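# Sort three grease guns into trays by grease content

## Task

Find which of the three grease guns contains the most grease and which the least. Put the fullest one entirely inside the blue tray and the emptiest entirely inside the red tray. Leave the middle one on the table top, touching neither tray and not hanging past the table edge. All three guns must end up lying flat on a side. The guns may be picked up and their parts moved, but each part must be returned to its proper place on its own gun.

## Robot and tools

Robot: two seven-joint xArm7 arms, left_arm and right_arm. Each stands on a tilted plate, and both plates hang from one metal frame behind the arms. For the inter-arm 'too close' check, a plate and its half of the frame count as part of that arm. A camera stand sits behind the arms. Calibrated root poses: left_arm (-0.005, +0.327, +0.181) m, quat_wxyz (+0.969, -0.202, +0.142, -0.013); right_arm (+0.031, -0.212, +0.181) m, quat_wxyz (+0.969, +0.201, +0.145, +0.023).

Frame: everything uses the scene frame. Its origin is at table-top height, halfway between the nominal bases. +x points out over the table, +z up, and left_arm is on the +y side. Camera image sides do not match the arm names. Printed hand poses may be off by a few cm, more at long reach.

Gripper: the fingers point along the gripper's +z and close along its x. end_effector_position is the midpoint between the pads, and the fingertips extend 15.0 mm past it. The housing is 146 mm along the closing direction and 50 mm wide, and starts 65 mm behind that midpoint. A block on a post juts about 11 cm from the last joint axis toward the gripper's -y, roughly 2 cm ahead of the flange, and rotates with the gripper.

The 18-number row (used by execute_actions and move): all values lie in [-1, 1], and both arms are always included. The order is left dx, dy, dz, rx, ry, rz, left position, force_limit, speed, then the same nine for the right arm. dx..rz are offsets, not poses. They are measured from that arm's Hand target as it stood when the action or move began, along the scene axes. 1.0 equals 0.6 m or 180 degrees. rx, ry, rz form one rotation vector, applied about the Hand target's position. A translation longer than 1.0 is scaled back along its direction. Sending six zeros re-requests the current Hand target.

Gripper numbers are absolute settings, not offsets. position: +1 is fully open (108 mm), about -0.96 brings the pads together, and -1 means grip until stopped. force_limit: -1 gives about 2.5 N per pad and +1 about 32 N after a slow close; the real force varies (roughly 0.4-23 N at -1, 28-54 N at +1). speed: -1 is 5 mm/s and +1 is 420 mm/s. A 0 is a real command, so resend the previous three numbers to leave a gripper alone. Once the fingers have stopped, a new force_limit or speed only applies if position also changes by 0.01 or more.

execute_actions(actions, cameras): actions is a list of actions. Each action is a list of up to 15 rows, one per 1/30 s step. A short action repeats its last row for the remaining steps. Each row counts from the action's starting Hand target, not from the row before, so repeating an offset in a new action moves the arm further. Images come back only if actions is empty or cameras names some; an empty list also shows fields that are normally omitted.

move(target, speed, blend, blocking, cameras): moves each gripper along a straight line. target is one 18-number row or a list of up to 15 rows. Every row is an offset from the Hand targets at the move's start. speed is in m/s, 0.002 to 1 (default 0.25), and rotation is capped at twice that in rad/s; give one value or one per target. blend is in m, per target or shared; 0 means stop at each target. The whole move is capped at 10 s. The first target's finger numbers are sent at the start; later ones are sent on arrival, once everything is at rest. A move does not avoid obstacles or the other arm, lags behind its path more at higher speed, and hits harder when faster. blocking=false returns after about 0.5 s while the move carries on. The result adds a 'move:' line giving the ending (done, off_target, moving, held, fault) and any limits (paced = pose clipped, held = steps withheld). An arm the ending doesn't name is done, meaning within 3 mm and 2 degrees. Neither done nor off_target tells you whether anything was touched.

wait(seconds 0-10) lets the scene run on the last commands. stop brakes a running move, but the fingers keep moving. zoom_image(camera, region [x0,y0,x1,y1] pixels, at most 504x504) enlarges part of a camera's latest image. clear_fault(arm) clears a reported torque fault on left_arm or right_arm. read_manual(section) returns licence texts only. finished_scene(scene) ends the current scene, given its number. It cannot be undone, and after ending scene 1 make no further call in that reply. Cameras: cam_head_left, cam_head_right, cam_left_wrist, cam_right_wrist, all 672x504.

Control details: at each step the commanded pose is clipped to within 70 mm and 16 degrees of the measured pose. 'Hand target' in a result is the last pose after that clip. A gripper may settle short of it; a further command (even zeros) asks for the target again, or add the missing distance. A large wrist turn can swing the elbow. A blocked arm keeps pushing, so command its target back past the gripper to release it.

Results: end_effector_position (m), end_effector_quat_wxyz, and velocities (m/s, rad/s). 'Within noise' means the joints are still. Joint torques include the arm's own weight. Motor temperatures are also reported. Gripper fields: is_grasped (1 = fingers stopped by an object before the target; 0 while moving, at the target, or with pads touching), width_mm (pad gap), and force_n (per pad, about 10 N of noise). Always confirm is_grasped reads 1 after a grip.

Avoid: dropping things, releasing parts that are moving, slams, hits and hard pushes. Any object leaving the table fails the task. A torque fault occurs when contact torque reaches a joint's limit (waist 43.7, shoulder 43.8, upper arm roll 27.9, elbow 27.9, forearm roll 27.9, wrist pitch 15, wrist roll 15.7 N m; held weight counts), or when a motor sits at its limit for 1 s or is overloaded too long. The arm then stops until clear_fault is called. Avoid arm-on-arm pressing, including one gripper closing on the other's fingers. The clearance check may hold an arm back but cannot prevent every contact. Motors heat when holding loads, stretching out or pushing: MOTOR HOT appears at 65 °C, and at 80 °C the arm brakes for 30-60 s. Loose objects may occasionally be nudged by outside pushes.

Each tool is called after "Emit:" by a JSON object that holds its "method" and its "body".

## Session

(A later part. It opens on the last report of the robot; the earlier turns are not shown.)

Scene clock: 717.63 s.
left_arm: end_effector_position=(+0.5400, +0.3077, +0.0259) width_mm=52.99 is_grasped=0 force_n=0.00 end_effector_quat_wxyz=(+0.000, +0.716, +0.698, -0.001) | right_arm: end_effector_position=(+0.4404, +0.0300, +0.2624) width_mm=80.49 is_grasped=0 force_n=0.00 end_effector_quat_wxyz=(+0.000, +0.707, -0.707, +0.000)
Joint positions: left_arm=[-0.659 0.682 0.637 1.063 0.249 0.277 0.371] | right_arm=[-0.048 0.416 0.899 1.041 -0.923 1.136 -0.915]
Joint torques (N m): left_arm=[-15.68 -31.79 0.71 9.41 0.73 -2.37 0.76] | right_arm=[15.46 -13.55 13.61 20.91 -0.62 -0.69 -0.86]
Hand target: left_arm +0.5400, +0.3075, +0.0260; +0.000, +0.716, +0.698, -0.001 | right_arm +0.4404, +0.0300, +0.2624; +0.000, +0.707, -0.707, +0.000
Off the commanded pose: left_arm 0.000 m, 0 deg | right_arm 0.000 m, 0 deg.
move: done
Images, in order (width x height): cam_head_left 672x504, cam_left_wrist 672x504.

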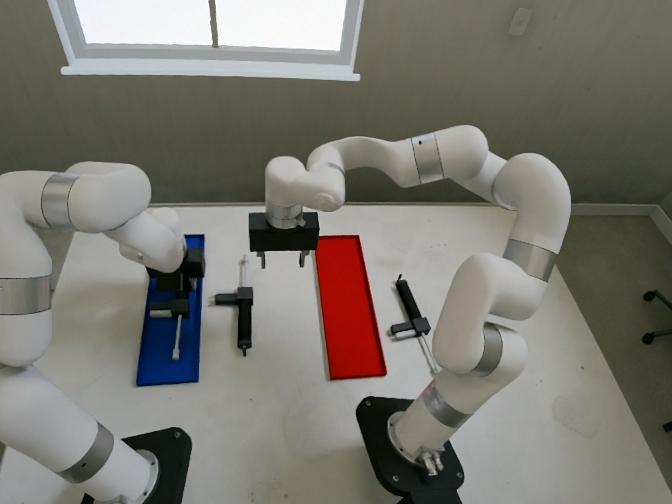

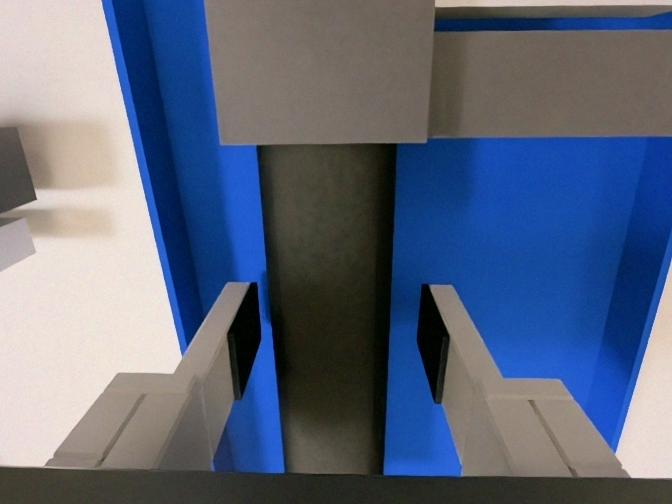

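Emit:
{"method": "move", "body": {"target": [0,0,0.34,0,0,0,0.0,0.5,-0.5, 0,0.05,-0.06,0,0,0,0.5,0.5,-0.3], "speed": 0.3, "cameras": ["cam_left_wrist"]}}

Emit:
{"method": "move", "body": {"target": [[-0.2,0.104,0.033,0,0,0,0.0,0.5,-0.5, 0,0.1133,-0.1273,0,0,0,0.5,0.5,-0.3],[-0.2,0.104,0.033,0,0,0,0.0,0.5,-0.5, 0,0.1133,-0.3407,0,0,0,0.5,0.5,-0.3],[-0.2,0.104,0.033,0,0,0,0.0,0.5,-0.5, 0,0.1133,-0.3407,0,0,0,-1,0.7,-0.6]], "speed": [0.35,0.2,0.1], "blend": [0.01,0,0], "cameras": ["cam_right_wrist"]}}

Scene clock: 735.70 s.
left_arm: end_effector_position=(+0.5400, +0.3075, +0.2299) width_mm=52.99 is_grasped=0 force_n=0.00 end_effector_quat_wxyz=(+0.000, +0.716, +0.698, -0.001) | right_arm: end_effector_position=(+0.4404, +0.0600, +0.2264) width_mm=80.49 is_grasped=0 force_n=0.00 end_effector_quat_wxyz=(+0.000, +0.707, -0.707, +0.000)
Joint positions: left_arm=[-1.023 0.124 0.777 1.004 0.536 0.814 0.174] | right_arm=[0.04 0.572 0.821 1.114 -1.037 1.137 -0.834]
Joint torques (N m): left_arm=[-15.02 -18.9 -12.81 10.62 2.86 0.03 -1.31] | right_arm=[23.99 -13.44 14.09 18.84 -1.82 -0.37 1]
Hand target: left_arm +0.5400, +0.3075, +0.2300; +0.000, +0.716, +0.698, -0.001 | right_arm +0.4404, +0.0600, +0.2264; +0.000, +0.707, -0.707, +0.000
Off the commanded pose: left_arm 0.000 m, 0 deg | right_arm 0.000 m, 0 deg.
move: done
Images, in order (width x height): cam_left_wrist 672x504.

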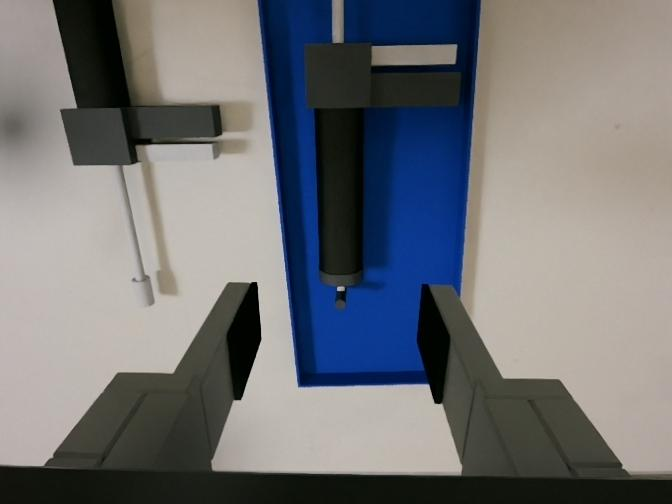

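Scene clock: 738.00 s.
left_arm: end_effector_position=(+0.4200, +0.3699, +0.2498) width_mm=52.99 is_grasped=0 force_n=0.00 end_effector_quat_wxyz=(+0.000, +0.716, +0.698, -0.001) | right_arm: end_effector_position=(+0.4404, +0.1281, +0.0220) width_mm=35.21 is_grasped=1 force_n=43.72 end_effector_quat_wxyz=(+0.000, +0.707, -0.707, +0.000)
Joint positions: left_arm=[-0.982 -0.482 0.694 0.592 0.94 1.055 -0.066] | right_arm=[0.187 1.125 0.533 1.453 -1.402 0.988 -0.697]
Joint torques (N m): left_arm=[1.55 -7.77 -16.27 8.2 2.77 -0.18 -0.41] | right_arm=[23.83 -17.86 15.1 10.26 -0.11 -1.72 -1.29]
Hand target: left_arm +0.4200, +0.3699, +0.2498; +0.000, +0.716, +0.698, -0.001 | right_arm +0.4404, +0.1280, +0.0220; +0.000, +0.707, -0.707, +0.000
Off the commanded pose: left_arm 0.000 m, 0 deg | right_arm 0.000 m, 0 deg.
move: done
Images, in order (width x height): cam_right_wrist 672x504.

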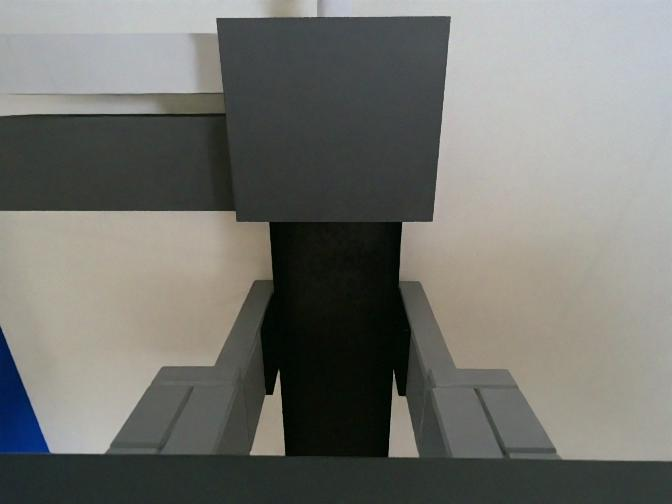

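Emit:
{"method": "move", "body": {"target": [[0,0,0,0,0,0,0.0,0.5,-0.5, 0,0,0.1667,0,0,0,-1,0.7,-0.6],[0,0,0,0,0,0,0.0,0.5,-0.5, -0.005,-0.5267,0.1667,0,0,0,-1,0.7,-0.6],[0,0,0,0,0,0,0.0,0.5,-0.5, -0.005,-0.5267,0.05,0,0,0,-1,0.7,-0.6],[0,0,0,0,0,0,0.0,0.5,-0.5, -0.005,-0.5267,0.0067,0,0,0,-1,0.7,-0.6],[0,0,0,0,0,0,0.0,0.5,-0.5, -0.005,-0.5267,0.0067,0,0,0,0.0,0.5,-0.5]], "speed": [0.25,0.4,0.25,0.1,0.1], "blend": [0.02,0.02,0.01,0,0], "cameras": ["cam_right_wrist"]}}

Emit:
{"method": "move", "body": {"target": [0,0,0,0,0,0,0.0,0.5,-0.5, 0,0,0.36,0,0,0,0.0,0.5,-0.5], "speed": 0.3, "cameras": ["all"]}}

Scene clock: 762.67 s.
left_arm: end_effector_position=(+0.4200, +0.3699, +0.2498) width_mm=52.99 is_grasped=0 force_n=0.00 end_effector_quat_wxyz=(+0.000, +0.716, +0.698, -0.001) | right_arm: end_effector_position=(+0.4374, -0.1880, +0.0260) width_mm=52.99 is_grasped=0 force_n=0.00 end_effector_quat_wxyz=(+0.000, +0.707, -0.707, +0.000)
Joint positions: left_arm=[-0.982 -0.482 0.694 0.592 0.94 1.055 -0.066] | right_arm=[-0.487 0.462 0.486 0.747 -1.607 0.591 -0.882]
Joint torques (N m): left_arm=[1.37 -7.43 -13.23 8.39 2.22 -0.26 1.08] | right_arm=[16.57 -12.89 8.84 6.78 -1.29 -0.89 1.12]
Hand target: left_arm +0.4200, +0.3699, +0.2498; +0.000, +0.716, +0.698, -0.001 | right_arm +0.4374, -0.1880, +0.0260; +0.000, +0.707, -0.707, +0.000
Off the commanded pose: left_arm 0.000 m, 0 deg | right_arm 0.000 m, 0 deg.
move: done
Images, in order (width x height): cam_right_wrist 672x504.

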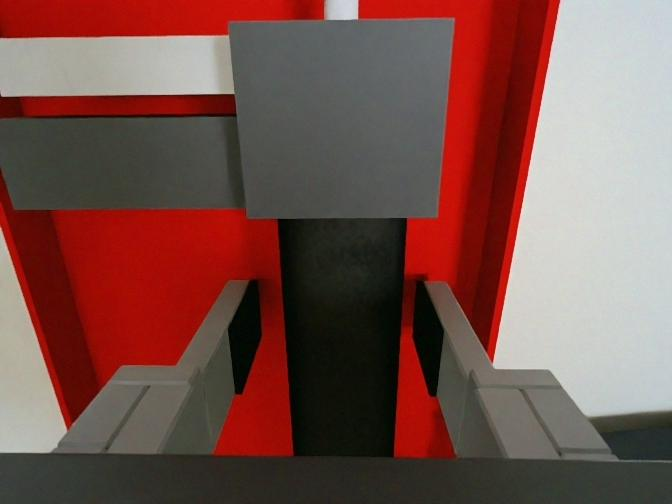

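Scene clock: 764.10 s.
left_arm: end_effector_position=(+0.4200, +0.3699, +0.2498) width_mm=52.99 is_grasped=0 force_n=0.00 end_effector_quat_wxyz=(+0.000, +0.716, +0.698, -0.001) | right_arm: end_effector_position=(+0.4374, -0.1880, +0.2420) width_mm=52.99 is_grasped=0 force_n=0.00 end_effector_quat_wxyz=(+0.000, +0.707, -0.707, +0.000)
Joint positions: left_arm=[-0.982 -0.482 0.694 0.592 0.94 1.055 -0.066] | right_arm=[-0.29 -0.362 0.634 0.515 -0.418 0.713 -1.676]
Joint torques (N m): left_arm=[2.06 -7.15 -12.64 8.43 2.01 -0.27 1.04] | right_arm=[15.91 -13.4 1.58 25.28 1.45 -0.4 -1.54]
Hand target: left_arm +0.4200, +0.3699, +0.2498; +0.000, +0.716, +0.698, -0.001 | right_arm +0.4374, -0.1880, +0.2420; +0.000, +0.707, -0.707, +0.000
Off the commanded pose: left_arm 0.000 m, 0 deg | right_arm 0.000 m, 0 deg.
move: done

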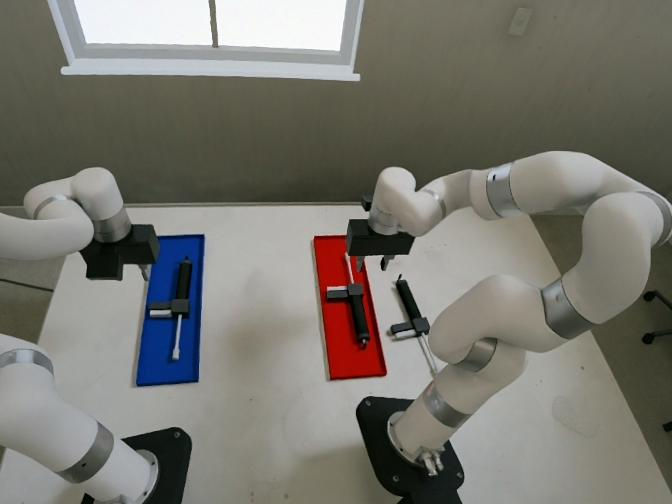

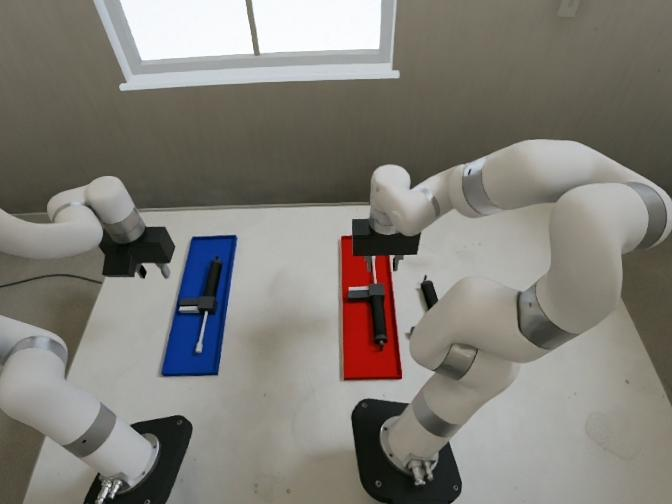

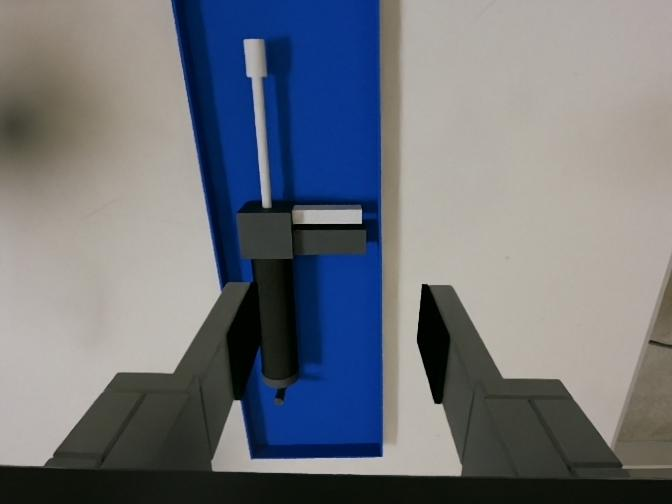

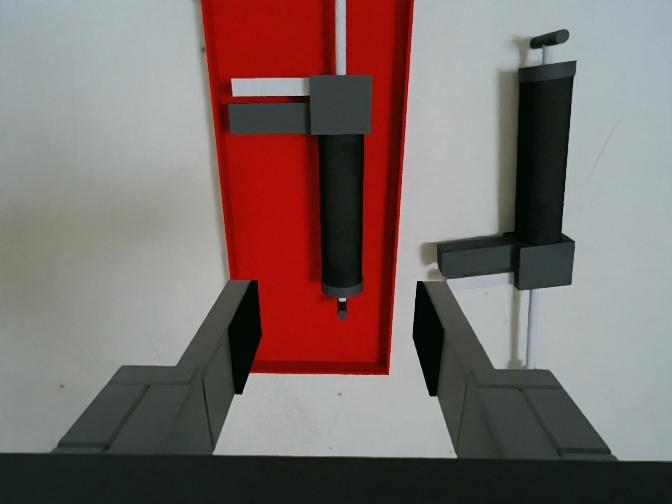

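Emit:
{"method": "finished_scene", "body": {"scene": 2}}

The scene is finished: the task was done.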